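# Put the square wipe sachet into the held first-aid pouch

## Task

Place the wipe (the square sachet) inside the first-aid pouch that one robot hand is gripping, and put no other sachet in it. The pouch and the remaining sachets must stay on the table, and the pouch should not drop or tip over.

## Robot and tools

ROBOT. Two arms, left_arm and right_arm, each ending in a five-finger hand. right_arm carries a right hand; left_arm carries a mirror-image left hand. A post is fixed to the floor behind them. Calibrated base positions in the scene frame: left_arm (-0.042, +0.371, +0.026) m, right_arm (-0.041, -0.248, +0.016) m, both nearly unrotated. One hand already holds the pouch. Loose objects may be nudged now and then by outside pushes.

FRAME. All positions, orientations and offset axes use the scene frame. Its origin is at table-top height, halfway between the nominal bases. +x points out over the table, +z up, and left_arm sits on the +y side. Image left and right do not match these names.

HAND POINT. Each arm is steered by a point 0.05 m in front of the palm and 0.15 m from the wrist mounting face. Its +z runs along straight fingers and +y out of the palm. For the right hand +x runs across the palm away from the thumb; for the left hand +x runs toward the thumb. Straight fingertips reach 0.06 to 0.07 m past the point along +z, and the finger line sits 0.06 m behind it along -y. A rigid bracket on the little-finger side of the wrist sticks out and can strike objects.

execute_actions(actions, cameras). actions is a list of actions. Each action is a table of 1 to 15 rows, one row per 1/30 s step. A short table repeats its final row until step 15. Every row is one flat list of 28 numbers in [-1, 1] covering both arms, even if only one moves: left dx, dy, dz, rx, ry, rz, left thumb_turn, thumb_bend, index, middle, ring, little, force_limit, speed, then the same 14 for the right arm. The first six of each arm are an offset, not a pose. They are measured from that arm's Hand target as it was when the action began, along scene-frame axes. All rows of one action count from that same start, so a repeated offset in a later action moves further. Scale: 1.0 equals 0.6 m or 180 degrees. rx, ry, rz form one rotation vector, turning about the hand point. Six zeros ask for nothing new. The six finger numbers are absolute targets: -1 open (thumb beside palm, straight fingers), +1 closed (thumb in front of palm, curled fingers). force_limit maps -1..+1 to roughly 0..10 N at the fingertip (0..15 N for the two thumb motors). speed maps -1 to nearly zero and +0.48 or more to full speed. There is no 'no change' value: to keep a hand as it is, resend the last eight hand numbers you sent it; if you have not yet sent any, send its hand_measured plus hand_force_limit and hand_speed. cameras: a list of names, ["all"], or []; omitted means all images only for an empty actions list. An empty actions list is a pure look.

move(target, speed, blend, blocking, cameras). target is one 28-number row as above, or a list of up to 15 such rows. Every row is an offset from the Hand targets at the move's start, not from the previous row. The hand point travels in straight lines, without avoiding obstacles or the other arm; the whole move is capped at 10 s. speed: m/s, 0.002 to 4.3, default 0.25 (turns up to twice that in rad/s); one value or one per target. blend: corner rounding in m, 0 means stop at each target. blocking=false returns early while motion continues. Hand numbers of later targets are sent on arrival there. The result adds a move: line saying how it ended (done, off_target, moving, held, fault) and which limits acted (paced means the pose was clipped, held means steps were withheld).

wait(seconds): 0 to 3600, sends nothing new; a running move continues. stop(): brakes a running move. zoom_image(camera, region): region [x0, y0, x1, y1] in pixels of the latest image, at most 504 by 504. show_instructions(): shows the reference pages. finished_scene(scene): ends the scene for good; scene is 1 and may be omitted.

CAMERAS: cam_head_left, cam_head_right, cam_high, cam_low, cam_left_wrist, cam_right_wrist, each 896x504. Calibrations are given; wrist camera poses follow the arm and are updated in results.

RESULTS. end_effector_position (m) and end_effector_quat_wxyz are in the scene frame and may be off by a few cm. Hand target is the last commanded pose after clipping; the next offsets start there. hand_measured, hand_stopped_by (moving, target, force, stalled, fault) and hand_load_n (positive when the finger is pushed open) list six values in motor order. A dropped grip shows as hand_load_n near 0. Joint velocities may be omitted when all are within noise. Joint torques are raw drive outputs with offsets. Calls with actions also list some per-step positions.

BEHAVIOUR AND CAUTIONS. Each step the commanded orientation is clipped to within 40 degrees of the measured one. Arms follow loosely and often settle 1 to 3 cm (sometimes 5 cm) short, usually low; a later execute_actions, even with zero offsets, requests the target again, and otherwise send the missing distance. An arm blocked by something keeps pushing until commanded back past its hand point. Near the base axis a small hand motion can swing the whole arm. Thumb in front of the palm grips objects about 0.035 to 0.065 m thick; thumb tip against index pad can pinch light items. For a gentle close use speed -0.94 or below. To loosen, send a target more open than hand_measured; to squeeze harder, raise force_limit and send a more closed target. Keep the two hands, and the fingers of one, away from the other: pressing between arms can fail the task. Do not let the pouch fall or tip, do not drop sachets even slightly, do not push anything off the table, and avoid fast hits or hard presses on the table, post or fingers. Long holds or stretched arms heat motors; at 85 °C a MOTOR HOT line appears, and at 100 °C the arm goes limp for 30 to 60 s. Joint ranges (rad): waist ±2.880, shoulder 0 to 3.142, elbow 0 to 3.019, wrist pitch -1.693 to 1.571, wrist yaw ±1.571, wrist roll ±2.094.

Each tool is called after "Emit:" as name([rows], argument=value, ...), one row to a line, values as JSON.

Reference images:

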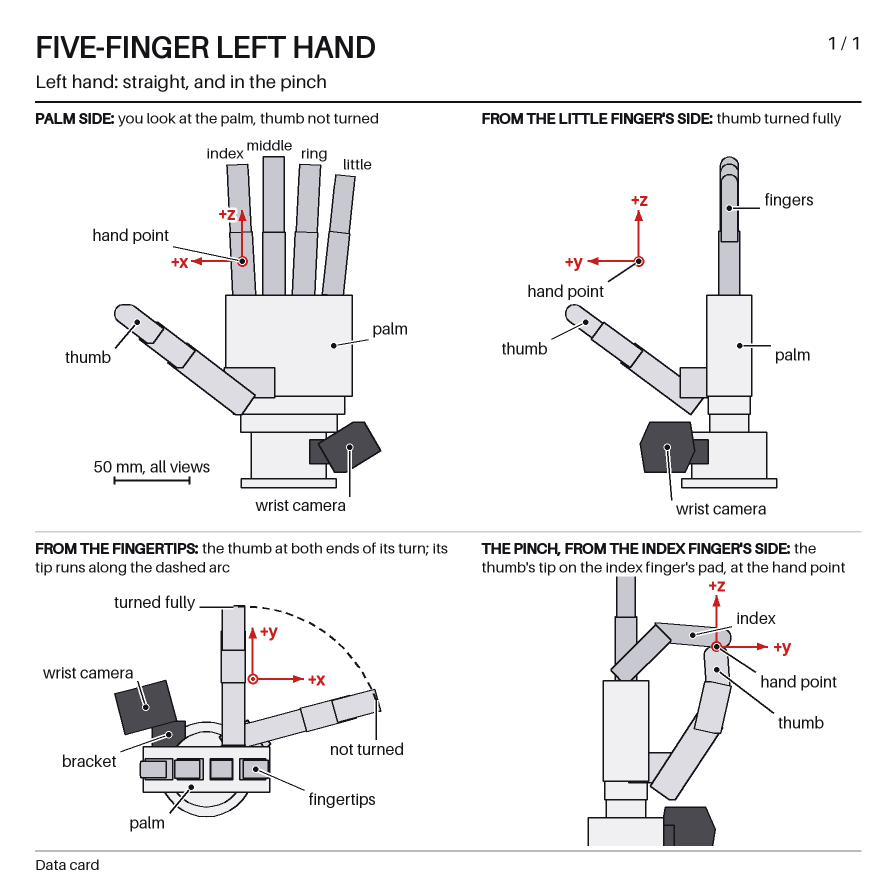

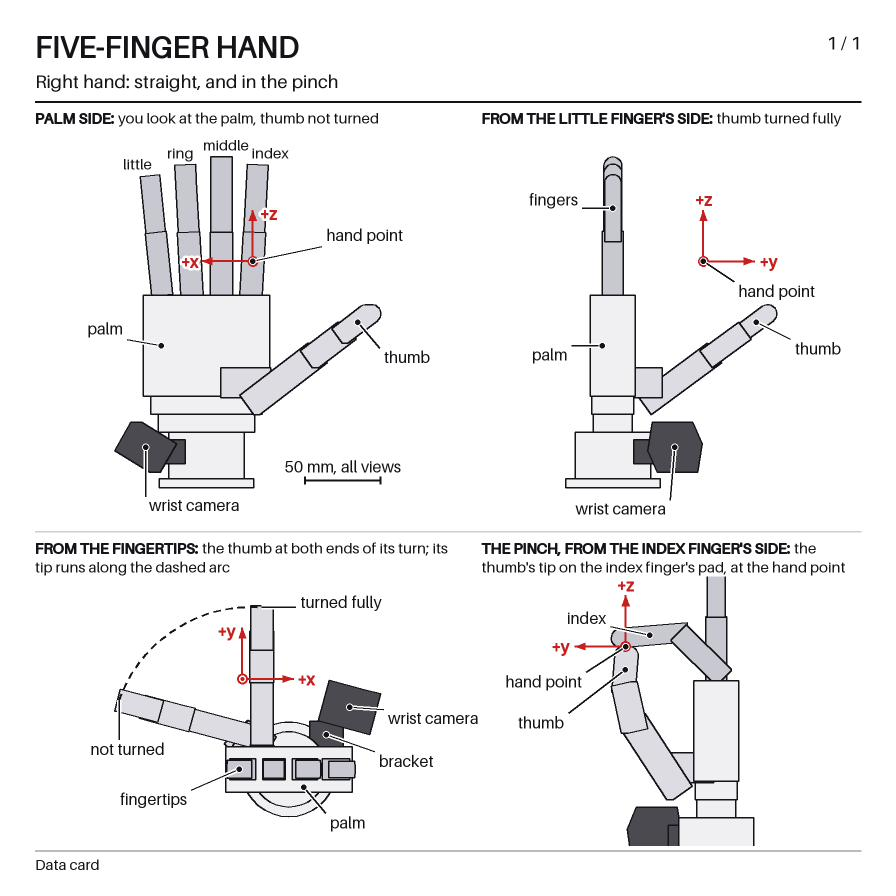

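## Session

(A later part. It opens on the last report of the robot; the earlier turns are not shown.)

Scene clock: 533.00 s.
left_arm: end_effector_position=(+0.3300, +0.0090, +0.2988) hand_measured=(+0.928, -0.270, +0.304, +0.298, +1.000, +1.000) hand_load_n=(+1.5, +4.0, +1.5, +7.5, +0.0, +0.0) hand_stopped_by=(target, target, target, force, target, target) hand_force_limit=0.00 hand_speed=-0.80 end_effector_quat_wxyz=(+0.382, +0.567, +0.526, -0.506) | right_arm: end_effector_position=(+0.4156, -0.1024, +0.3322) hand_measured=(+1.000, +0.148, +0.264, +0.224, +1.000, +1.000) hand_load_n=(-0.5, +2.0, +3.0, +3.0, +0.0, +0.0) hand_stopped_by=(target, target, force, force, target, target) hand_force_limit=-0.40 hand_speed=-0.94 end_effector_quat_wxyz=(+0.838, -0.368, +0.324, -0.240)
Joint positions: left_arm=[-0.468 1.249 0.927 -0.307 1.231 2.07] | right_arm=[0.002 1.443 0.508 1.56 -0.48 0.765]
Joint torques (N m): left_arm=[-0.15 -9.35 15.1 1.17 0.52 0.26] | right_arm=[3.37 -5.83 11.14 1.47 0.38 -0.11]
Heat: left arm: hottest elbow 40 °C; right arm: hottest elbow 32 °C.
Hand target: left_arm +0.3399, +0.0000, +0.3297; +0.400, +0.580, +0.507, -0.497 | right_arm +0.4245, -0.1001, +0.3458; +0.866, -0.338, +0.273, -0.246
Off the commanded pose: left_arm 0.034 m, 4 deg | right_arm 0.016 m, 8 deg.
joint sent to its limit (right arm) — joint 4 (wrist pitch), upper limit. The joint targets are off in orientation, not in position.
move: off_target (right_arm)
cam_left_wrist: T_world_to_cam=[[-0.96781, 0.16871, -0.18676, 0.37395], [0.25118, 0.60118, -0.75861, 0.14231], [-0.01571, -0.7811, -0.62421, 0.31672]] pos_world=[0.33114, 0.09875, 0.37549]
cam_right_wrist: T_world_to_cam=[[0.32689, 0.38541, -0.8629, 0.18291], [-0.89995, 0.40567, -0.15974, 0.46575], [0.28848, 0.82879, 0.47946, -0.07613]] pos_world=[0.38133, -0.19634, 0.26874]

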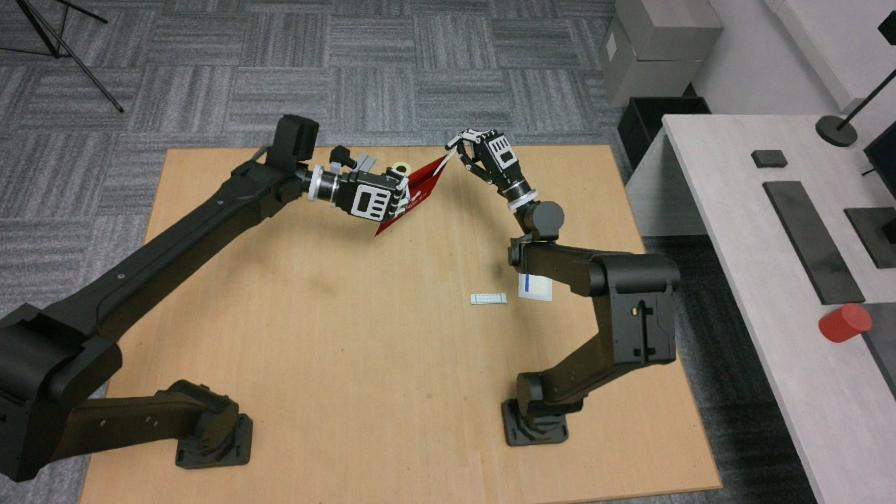

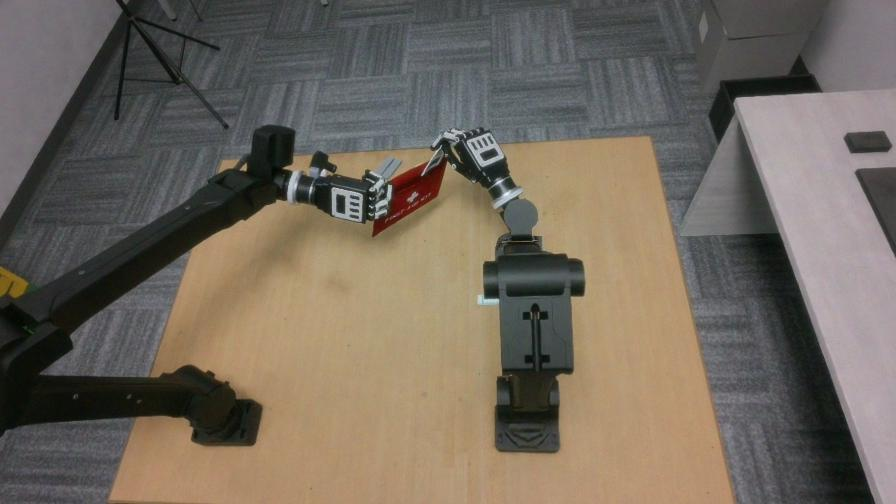

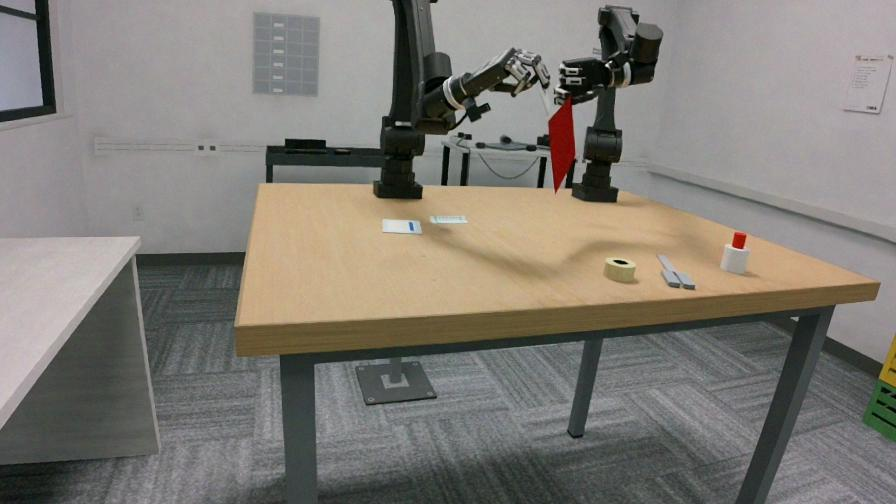

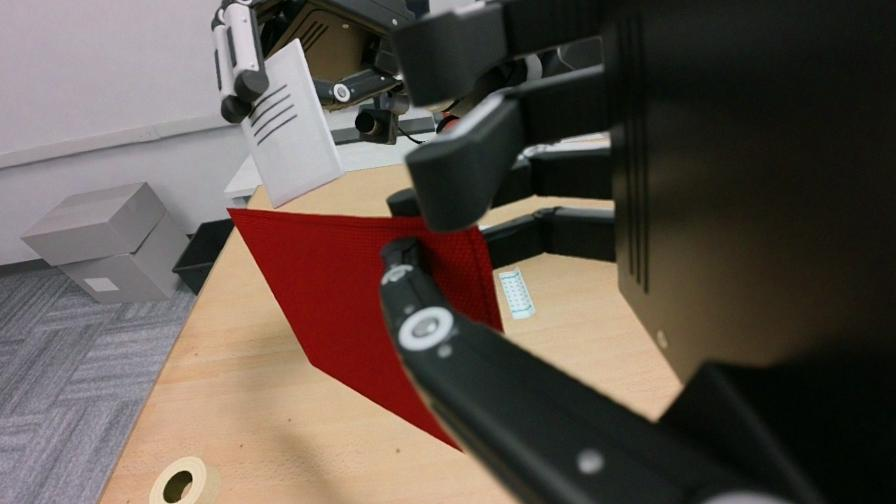

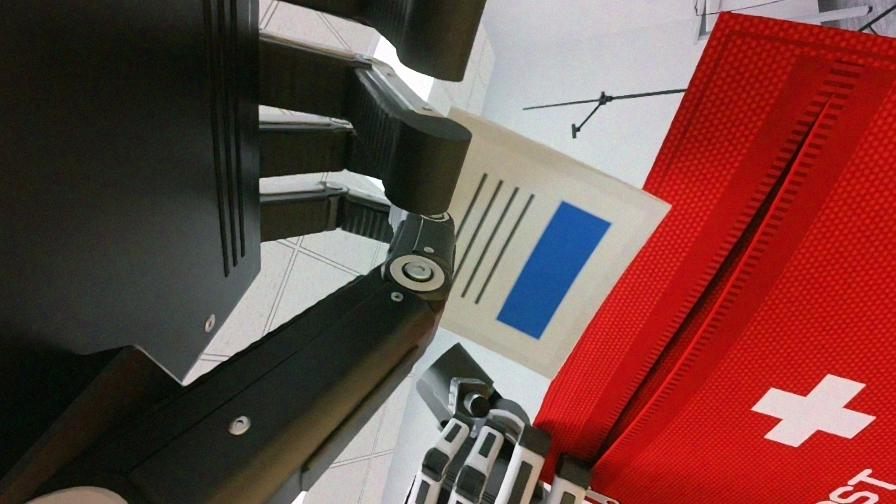

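Emit:
move([
  [0,0,0,0,0,0,0.928,-0.268,0.304,0.298,1,1,0,-0.8,0.0165,0.0322,-0.0242,0,0,0,1,0.15,0.45,0.45,1,1,-0.4,-0.94],
], speed=0.05, cameras=["cam_head_left","cam_head_right","cam_left_wrist","cam_right_wrist"])

Emit:
zoom_image(camera="cam_head_left", region=[390, 130, 490, 230])

Emit:
zoom_image(camera="cam_head_right", region=[390, 130, 490, 230])

Scene clock: 543.80 s.
left_arm: end_effector_position=(+0.3300, +0.0090, +0.2988) hand_measured=(+0.928, -0.270, +0.304, +0.298, +1.000, +1.000) hand_load_n=(+1.0, +4.0, +1.0, +7.5, +0.0, +0.0) hand_stopped_by=(target, target, target, force, target, target) hand_force_limit=0.00 hand_speed=-0.80 end_effector_quat_wxyz=(+0.382, +0.567, +0.526, -0.506) | right_arm: end_effector_position=(+0.4252, -0.0844, +0.3188) hand_measured=(+1.000, +0.148, +0.264, +0.224, +1.000, +1.000) hand_load_n=(-0.5, +2.0, +3.0, +3.0, +0.0, +0.0) hand_stopped_by=(target, target, force, force, target, target) hand_force_limit=-0.40 hand_speed=-0.94 end_effector_quat_wxyz=(+0.833, -0.375, +0.328, -0.240)
Joint positions: left_arm=[-0.468 1.249 0.927 -0.307 1.231 2.07] | right_arm=[0.053 1.489 0.522 1.56 -0.445 0.72]
Joint torques (N m): left_arm=[-0.09 -9.35 15.12 1.17 0.52 0.26] | right_arm=[3.9 -6.24 10.86 1.54 0.34 -0.09]
Heat: left arm: hottest elbow 41 °C; right arm: hottest elbow 33 °C.
Hand target: left_arm +0.3399, +0.0000, +0.3297; +0.400, +0.580, +0.507, -0.497 | right_arm +0.4344, -0.0809, +0.3314; +0.866, -0.338, +0.273, -0.247
Off the commanded pose: left_arm 0.034 m, 4 deg | right_arm 0.016 m, 8 deg.
joint sent to its limit (right arm) — joint 4 (wrist pitch), upper limit. The joint targets are off in orientation, not in position.
move: off_target (right_arm)
cam_left_wrist: T_world_to_cam=[[-0.96781, 0.16871, -0.18676, 0.37395], [0.25118, 0.60118, -0.75861, 0.14231], [-0.01571, -0.7811, -0.62421, 0.31672]] pos_world=[0.33114, 0.09875, 0.37549]
cam_right_wrist: T_world_to_cam=[[0.31744, 0.37398, -0.87142, 0.16704], [-0.90151, 0.40404, -0.15501, 0.46389], [0.29412, 0.8348, 0.46541, -0.08472]] pos_world=[0.3901, -0.17917, 0.2569]

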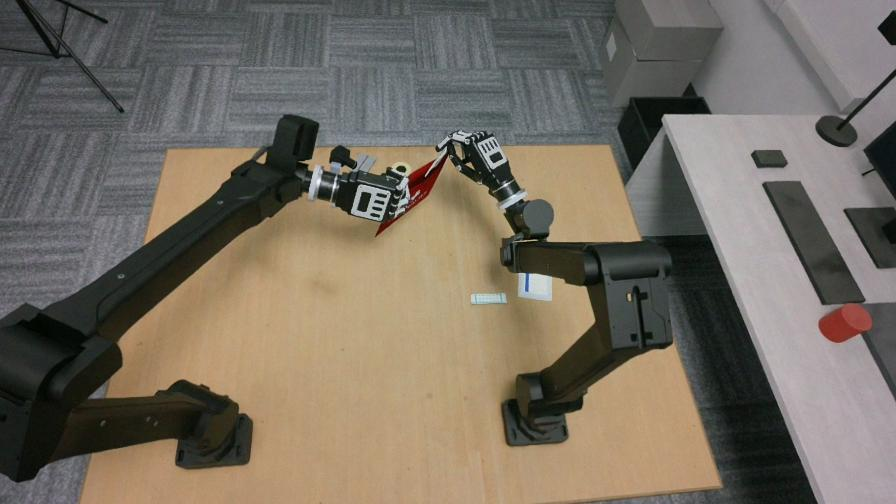

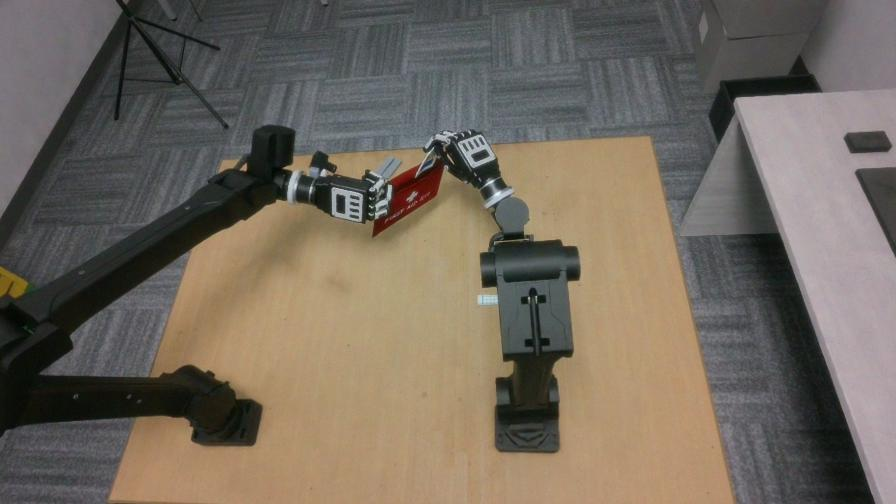

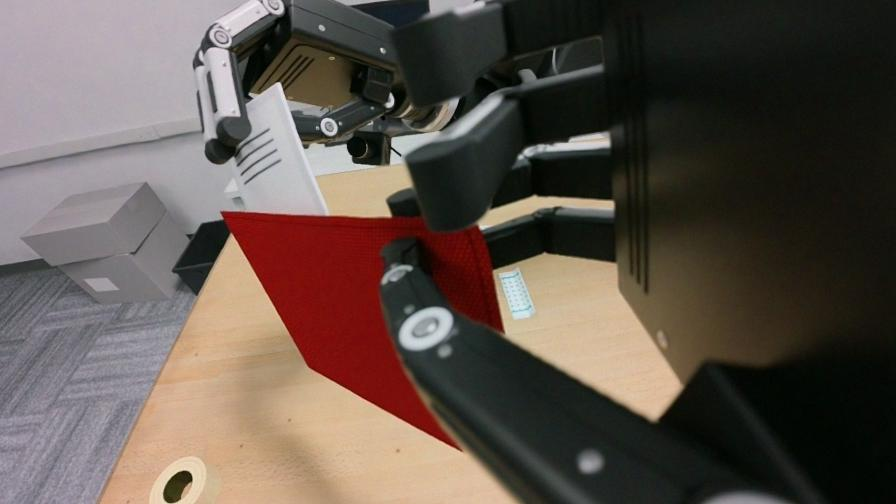

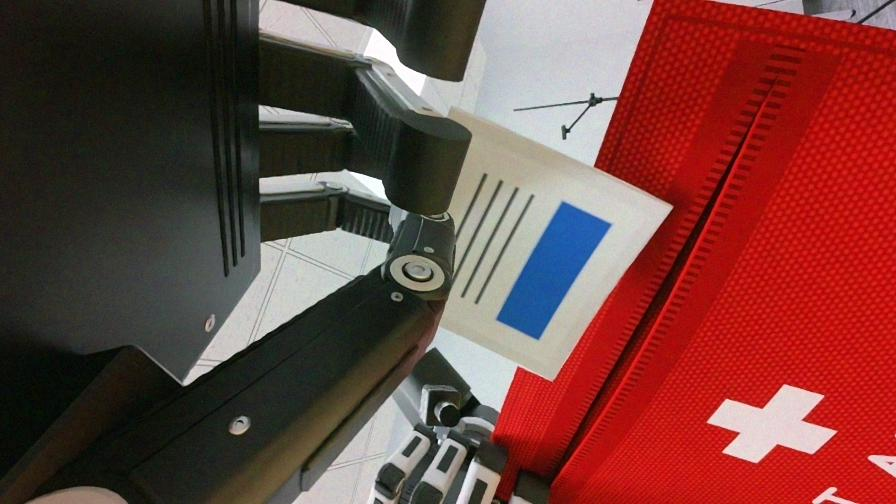

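Scaled by 5.040 from the camera's image (finer frame: 1280x720).

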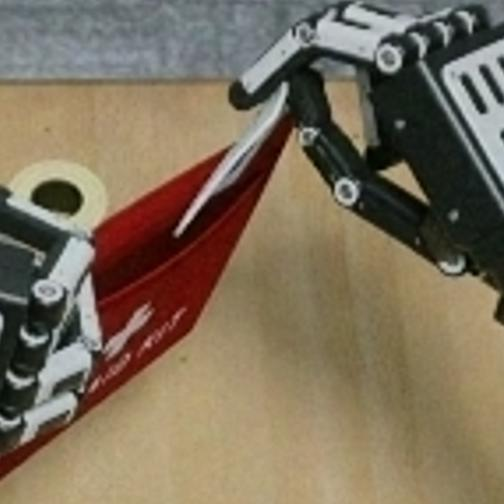

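Scaled by 5.040 from the camera's image (finer frame: 1280x720).

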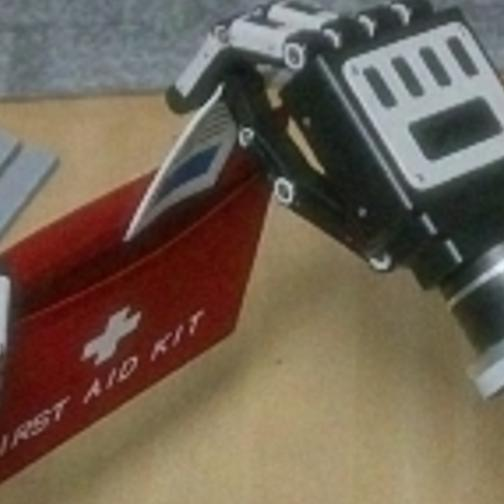

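Emit:
move([
  [0,0,0,0,0,0,0.928,-0.268,0.304,0.298,1,1,0,-0.8,0.0075,0.0127,-0.0077,0.0034,-0.0067,0.0209,1,0.15,0.45,0.45,1,1,-0.4,-0.94],
], speed=0.04, cameras=["cam_head_left","cam_head_right","cam_left_wrist","cam_right_wrist"])

Emit:
zoom_image(camera="cam_head_left", region=[390, 130, 490, 230])

Emit:
zoom_image(camera="cam_head_right", region=[390, 130, 490, 230])

Scene clock: 555.13 s.
left_arm: end_effector_position=(+0.3300, +0.0090, +0.2988) hand_measured=(+0.928, -0.270, +0.304, +0.298, +1.000, +1.000) hand_load_n=(+1.5, +4.0, +1.0, +7.5, +0.0, +0.0) hand_stopped_by=(target, target, target, force, target, target) hand_force_limit=0.00 hand_speed=-0.80 end_effector_quat_wxyz=(+0.382, +0.567, +0.526, -0.506) | right_arm: end_effector_position=(+0.4309, -0.0773, +0.3148) hand_measured=(+1.000, +0.148, +0.264, +0.224, +1.000, +1.000) hand_load_n=(-0.5, +2.0, +3.0, +3.0, +0.0, +0.0) hand_stopped_by=(target, target, force, force, target, target) hand_force_limit=-0.40 hand_speed=-0.94 end_effector_quat_wxyz=(+0.835, -0.389, +0.318, -0.225)
Joint positions: left_arm=[-0.468 1.249 0.927 -0.307 1.231 2.07] | right_arm=[0.053 1.52 0.554 1.56 -0.49 0.731]
Joint torques (N m): left_arm=[-0.15 -9.35 15.12 1.18 0.52 0.26] | right_arm=[3.49 -6.95 10.81 1.44 0.15 0.08]
Motor temperatures (°C): left_arm=[28 29 42 24 28 26] | right_arm=[25 27 33 28 27 25]
Heat: left arm: hottest elbow 42 °C; right arm: hottest elbow 33 °C.
Hand target: left_arm +0.3399, +0.0000, +0.3297; +0.400, +0.580, +0.507, -0.497 | right_arm +0.4389, -0.0732, +0.3267; +0.879, -0.340, +0.254, -0.220
Off the commanded pose: left_arm 0.034 m, 4 deg | right_arm 0.015 m, 11 deg.
joint sent to its limit (right arm) — joint 4 (wrist pitch), upper limit. The joint targets are off in orientation, not in position.
move: off_target (right_arm)
cam_left_wrist: T_world_to_cam=[[-0.96781, 0.16871, -0.18676, 0.37395], [0.25118, 0.60118, -0.75861, 0.14231], [-0.01571, -0.7811, -0.62421, 0.31672]] pos_world=[0.33114, 0.09875, 0.37549]
cam_right_wrist: T_world_to_cam=[[0.29924, 0.37154, -0.87887, 0.16915], [-0.9183, 0.36233, -0.15949, 0.47097], [0.25919, 0.85479, 0.44961, -0.06893]] pos_world=[0.39974, -0.17457, 0.25476]

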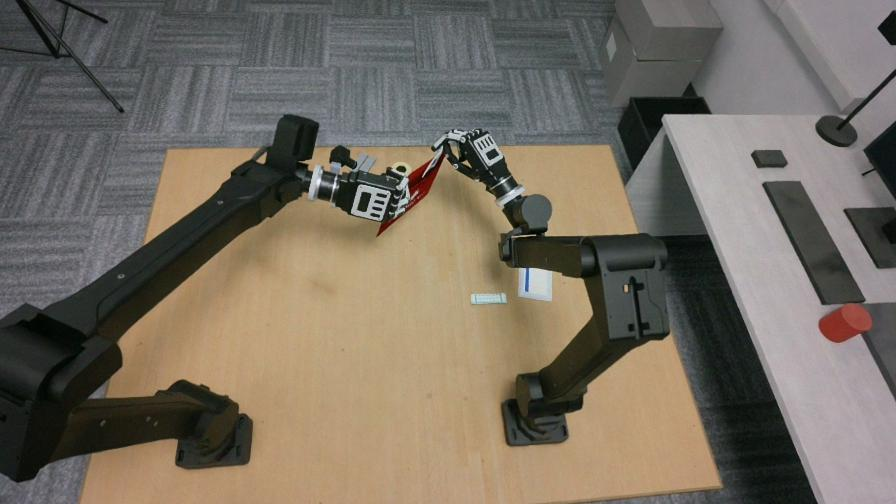

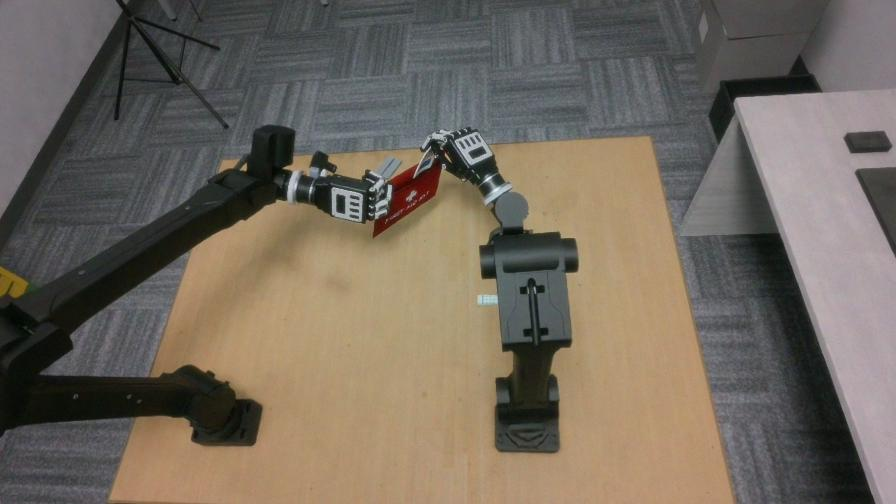

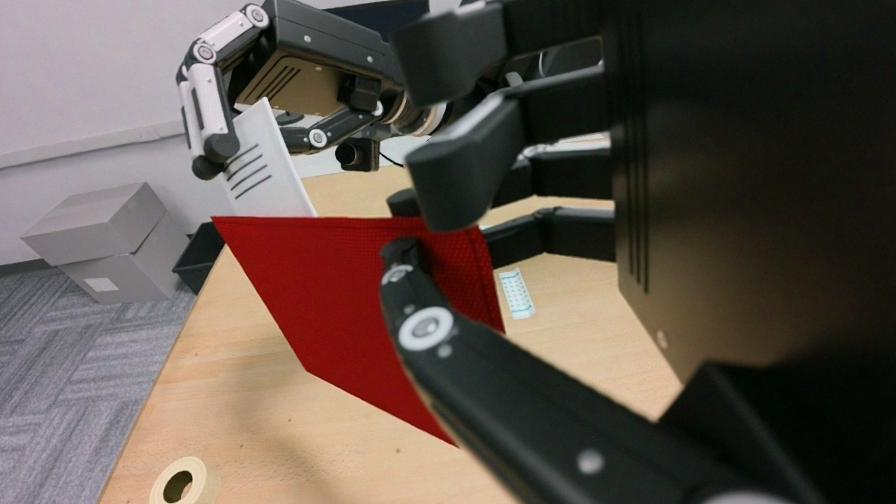

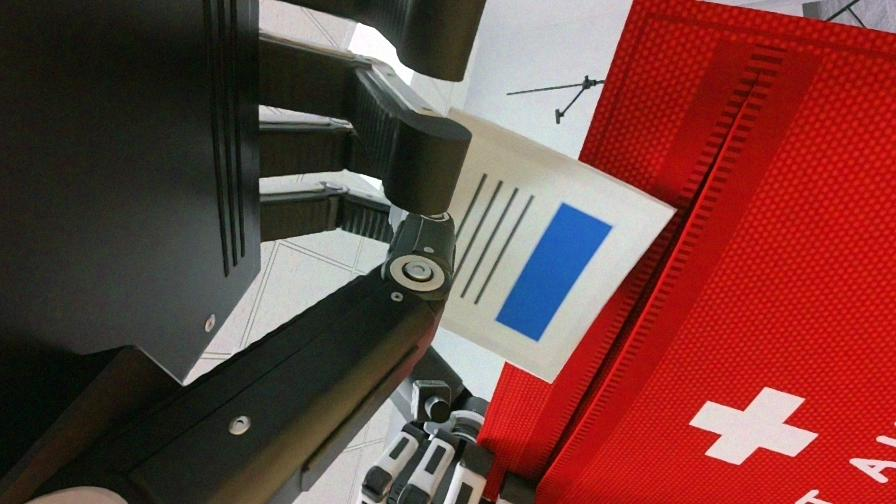

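Scaled by 5.040 from the camera's image (finer frame: 1280x720).

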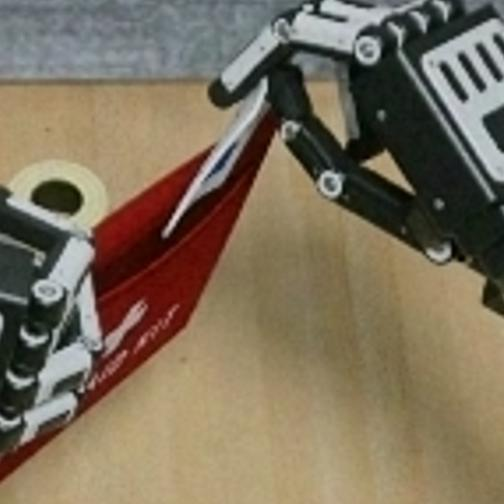

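Scaled by 5.040 from the camera's image (finer frame: 1280x720).

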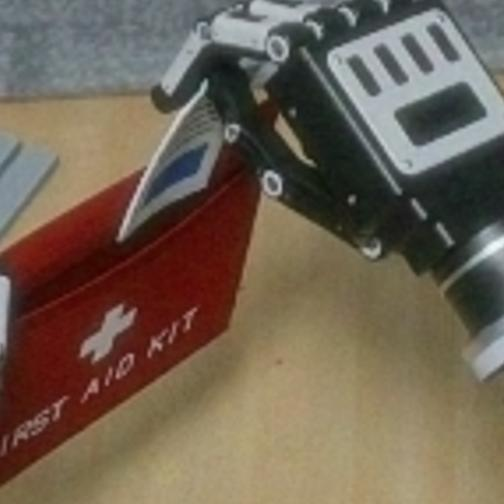

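Emit:
move([
  [0,0,0,0,0,0,0.928,-0.268,0.304,0.298,1,1,0,-0.8,-0.0052,0.01,-0.0313,0,0,0,1,0.15,0.45,0.45,1,1,-0.4,-0.94],
], speed=0.04, cameras=["cam_head_left","cam_head_right","cam_left_wrist","cam_right_wrist"])

Emit:
zoom_image(camera="cam_head_right", region=[390, 130, 490, 230])

Emit:
zoom_image(camera="cam_right_wrist", region=[430, 80, 850, 504])

Scene clock: 561.73 s.
left_arm: end_effector_position=(+0.3300, +0.0090, +0.2988) hand_measured=(+0.928, -0.270, +0.304, +0.298, +1.000, +1.000) hand_load_n=(+1.5, +4.0, +1.5, +7.5, +0.0, +0.0) hand_stopped_by=(target, target, target, force, target, target) hand_force_limit=0.00 hand_speed=-0.80 end_effector_quat_wxyz=(+0.382, +0.567, +0.526, -0.506) | right_arm: end_effector_position=(+0.4319, -0.0710, +0.3062) hand_measured=(+1.000, +0.148, +0.264, +0.224, +1.000, +1.000) hand_load_n=(+0.0, +2.0, +3.0, +3.0, +0.0, +0.0) hand_stopped_by=(target, target, force, force, target, target) hand_force_limit=-0.40 hand_speed=-0.94 end_effector_quat_wxyz=(+0.832, -0.395, +0.321, -0.220)
Joint positions: left_arm=[-0.468 1.249 0.927 -0.307 1.231 2.07] | right_arm=[0.066 1.537 0.554 1.56 -0.49 0.72]
Joint torques (N m): left_arm=[-0.09 -9.29 15.12 1.17 0.52 0.26] | right_arm=[3.55 -6.71 8.58 1.55 0.33 -0.11]
Heat: left arm: hottest elbow 42 °C; right arm: hottest elbow 33 °C.
Hand target: left_arm +0.3399, +0.0000, +0.3297; +0.400, +0.580, +0.507, -0.497 | right_arm +0.4357, -0.0672, +0.3080; +0.879, -0.340, +0.254, -0.220
Off the commanded pose: left_arm 0.034 m, 4 deg | right_arm 0.006 m, 11 deg.
joint sent to its limit (right arm) — joint 4 (wrist pitch), upper limit. The joint targets are off in orientation, not in position.
move: off_target (right_arm)
cam_left_wrist: T_world_to_cam=[[-0.96781, 0.16871, -0.18676, 0.37395], [0.25118, 0.60118, -0.75861, 0.14231], [-0.01571, -0.7811, -0.62421, 0.31672]] pos_world=[0.33114, 0.09875, 0.37549]
cam_right_wrist: T_world_to_cam=[[0.28563, 0.3663, -0.88557, 0.16651], [-0.92307, 0.35355, -0.15148, 0.46723], [0.25761, 0.86071, 0.4391, -0.06643]] pos_world=[0.40084, -0.169, 0.24741]

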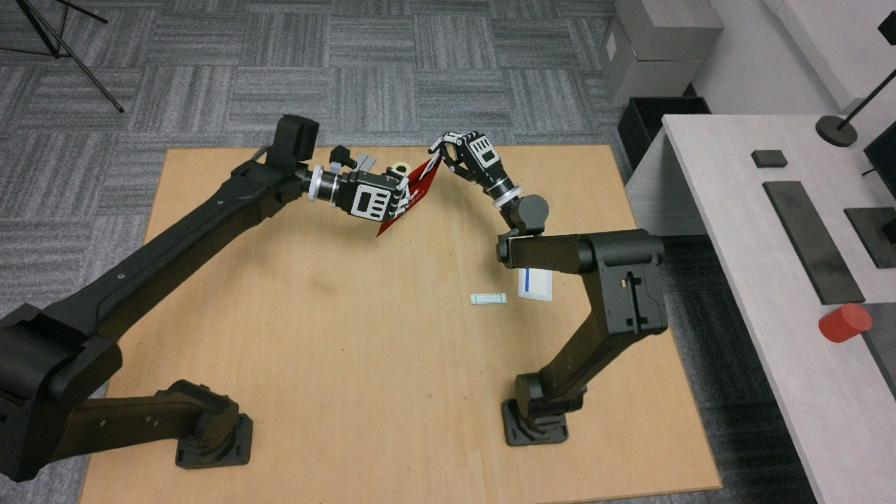

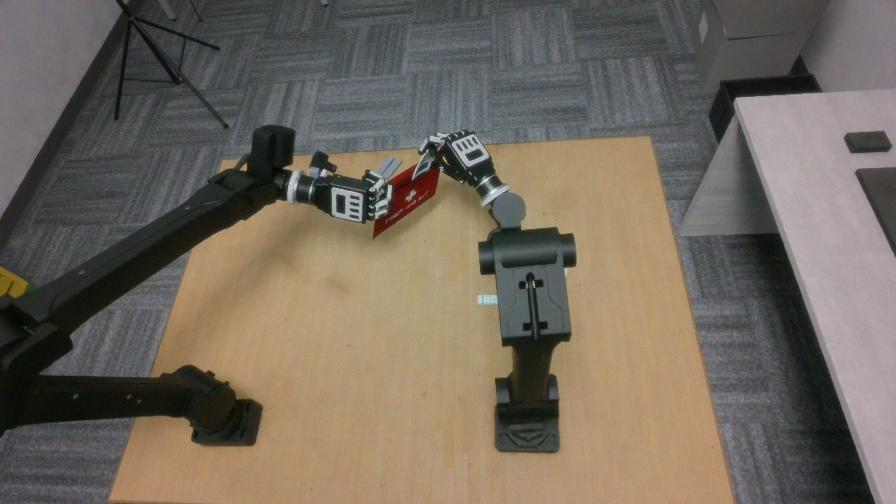

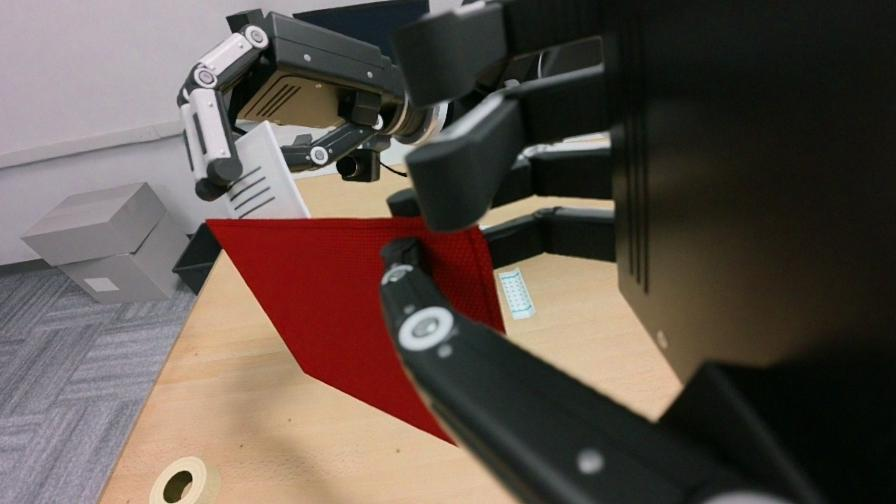

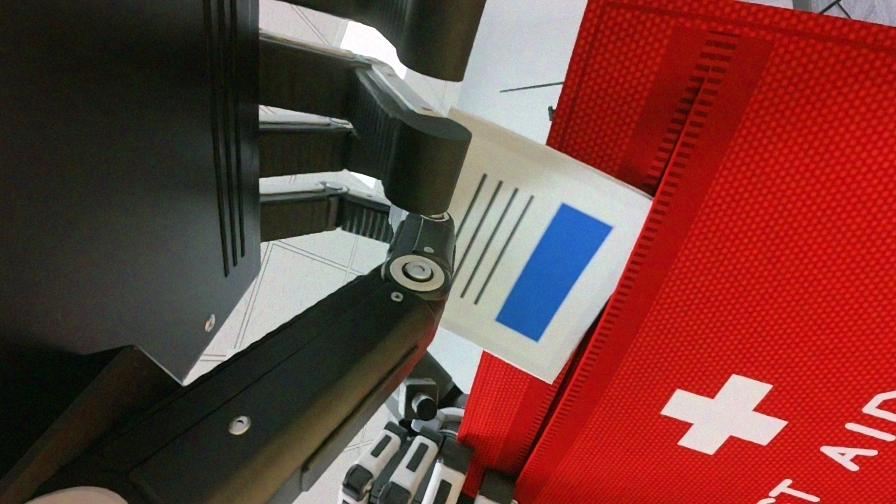

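Scaled by 5.040 from the camera's image (finer frame: 1280x720).

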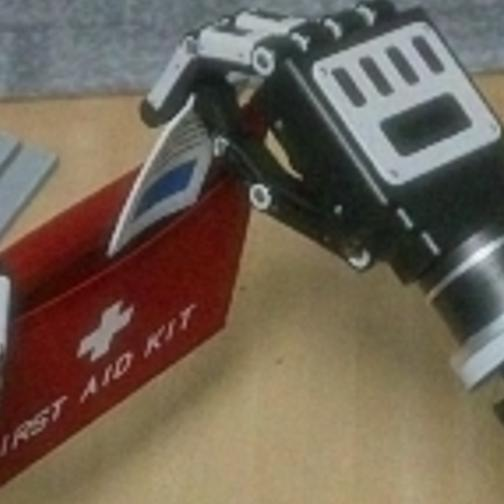

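Scaled by 1.189 from the camera's image (finer frame: 1280x720).

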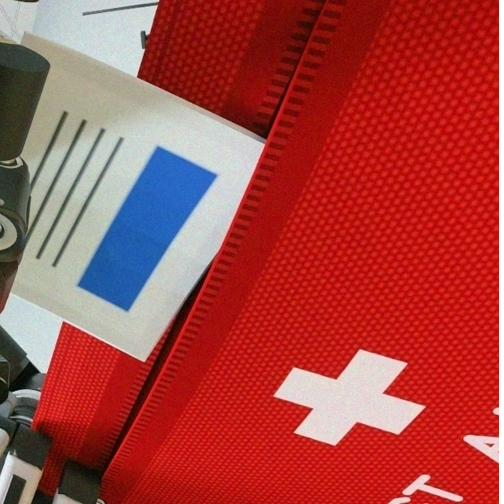

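Emit:
move([
  [0,0,0,0,0,0,0.928,-0.268,0.304,0.298,1,1,0,-0.8,-0.0052,0.01,-0.0313,0,0,0,1,0.15,0.45,0.45,1,1,-0.4,-0.94],
], speed=0.04, cameras=["cam_head_left","cam_head_right","cam_left_wrist","cam_right_wrist"])

Emit:
zoom_image(camera="cam_head_right", region=[390, 130, 490, 230])

Emit:
zoom_image(camera="cam_right_wrist", region=[430, 80, 850, 504])

Scene clock: 566.90 s.
left_arm: end_effector_position=(+0.3300, +0.0090, +0.2988) hand_measured=(+0.928, -0.270, +0.304, +0.298, +1.000, +1.000) hand_load_n=(+1.5, +4.0, +1.5, +7.5, +0.0, +0.0) hand_stopped_by=(target, target, target, force, target, target) hand_force_limit=0.00 hand_speed=-0.80 end_effector_quat_wxyz=(+0.382, +0.567, +0.526, -0.506) | right_arm: end_effector_position=(+0.4338, -0.0647, +0.2964) hand_measured=(+1.000, +0.148, +0.264, +0.224, +1.000, +1.000) hand_load_n=(-0.5, +2.0, +3.0, +3.0, +0.0, +0.0) hand_stopped_by=(target, target, force, force, target, target) hand_force_limit=-0.40 hand_speed=-0.94 end_effector_quat_wxyz=(+0.827, -0.404, +0.320, -0.224)
Joint positions: left_arm=[-0.468 1.249 0.927 -0.307 1.231 2.07] | right_arm=[0.081 1.556 0.554 1.56 -0.487 0.691]
Joint torques (N m): left_arm=[-0.15 -9.35 15.12 1.17 0.52 0.26] | right_arm=[3.96 -6.89 6.5 1.54 0.34 -0.08]
Heat: left arm: hottest elbow 43 °C; right arm: hottest elbow 33 °C.
Hand target: left_arm +0.3399, +0.0000, +0.3297; +0.400, +0.580, +0.507, -0.497 | right_arm +0.4326, -0.0612, +0.2892; +0.879, -0.340, +0.254, -0.220
Off the commanded pose: left_arm 0.034 m, 4 deg | right_arm 0.008 m, 12 deg.
joint sent to its limit (right arm) — joint 4 (wrist pitch), upper limit. The joint targets are off in orientation, not in position.
move: off_target (right_arm)
cam_left_wrist: T_world_to_cam=[[-0.96781, 0.16871, -0.18676, 0.37395], [0.25118, 0.60118, -0.75861, 0.14231], [-0.01571, -0.7811, -0.62421, 0.31672]] pos_world=[0.33114, 0.09875, 0.37549]
cam_right_wrist: T_world_to_cam=[[0.28294, 0.34753, -0.89396, 0.15735], [-0.92317, 0.35152, -0.15553, 0.46638], [0.26019, 0.86928, 0.42029, -0.06301]] pos_world=[0.40242, -0.16385, 0.23969]

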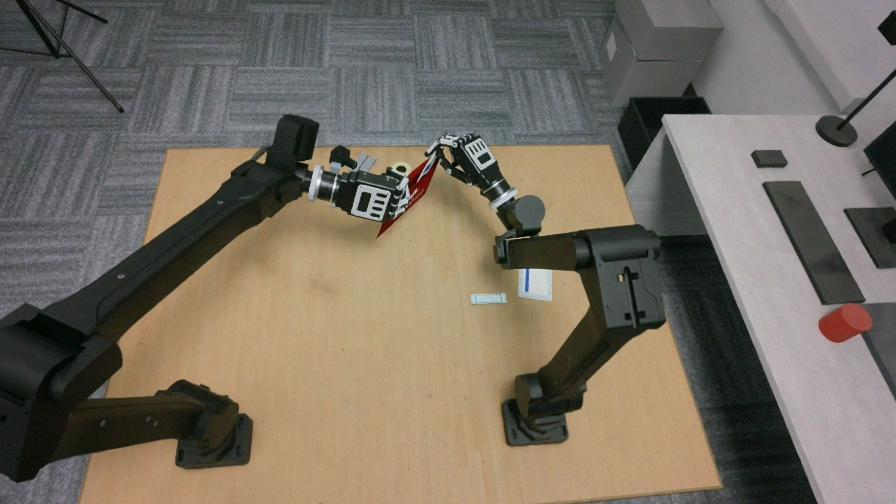

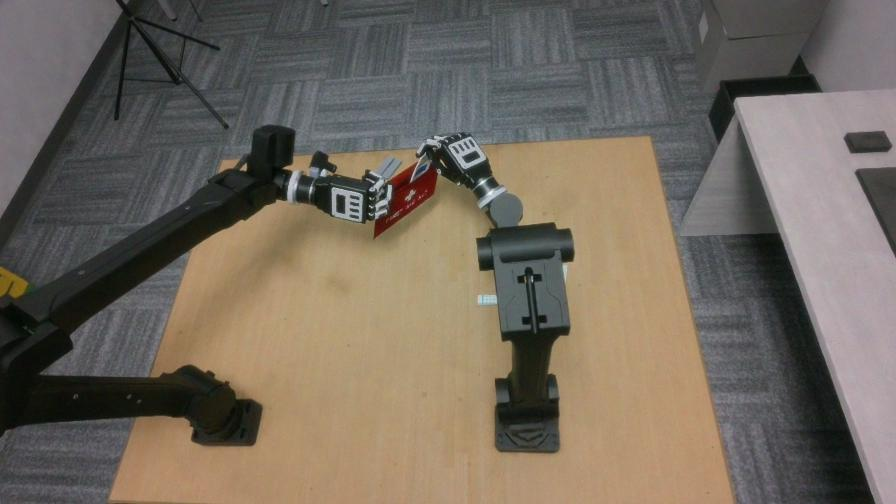

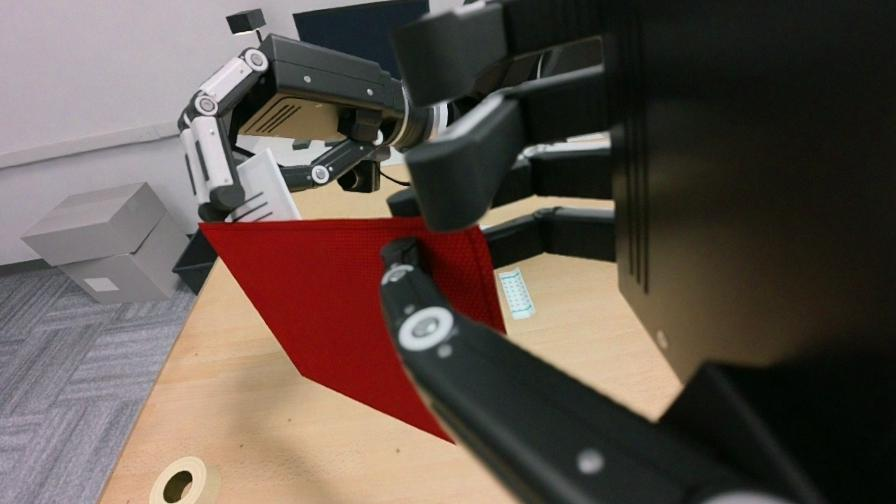

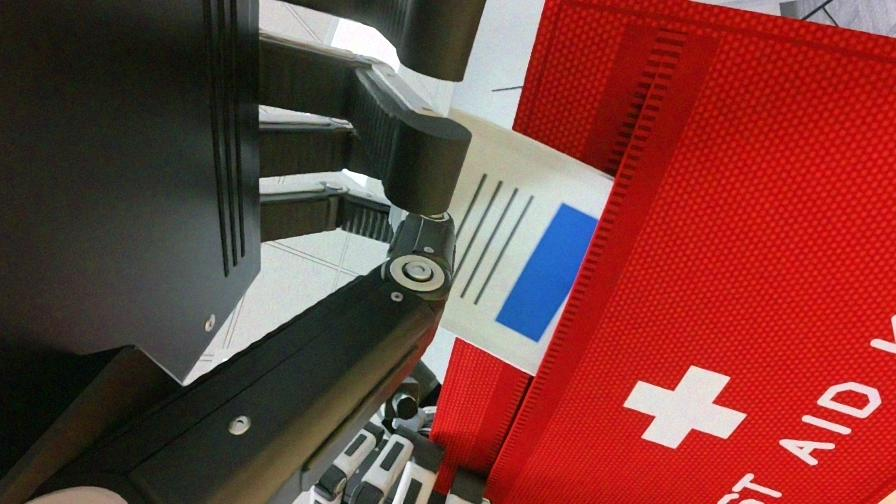

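Scaled by 5.040 from the camera's image (finer frame: 1280x720).

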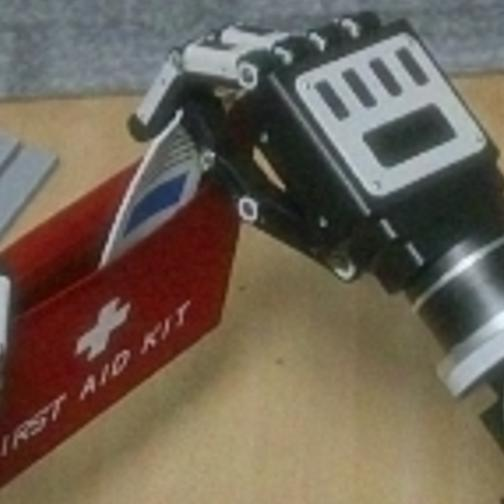

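Scaled by 1.189 from the camera's image (finer frame: 1280x720).

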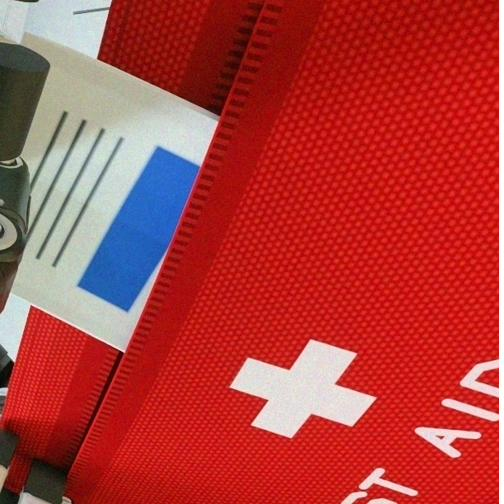

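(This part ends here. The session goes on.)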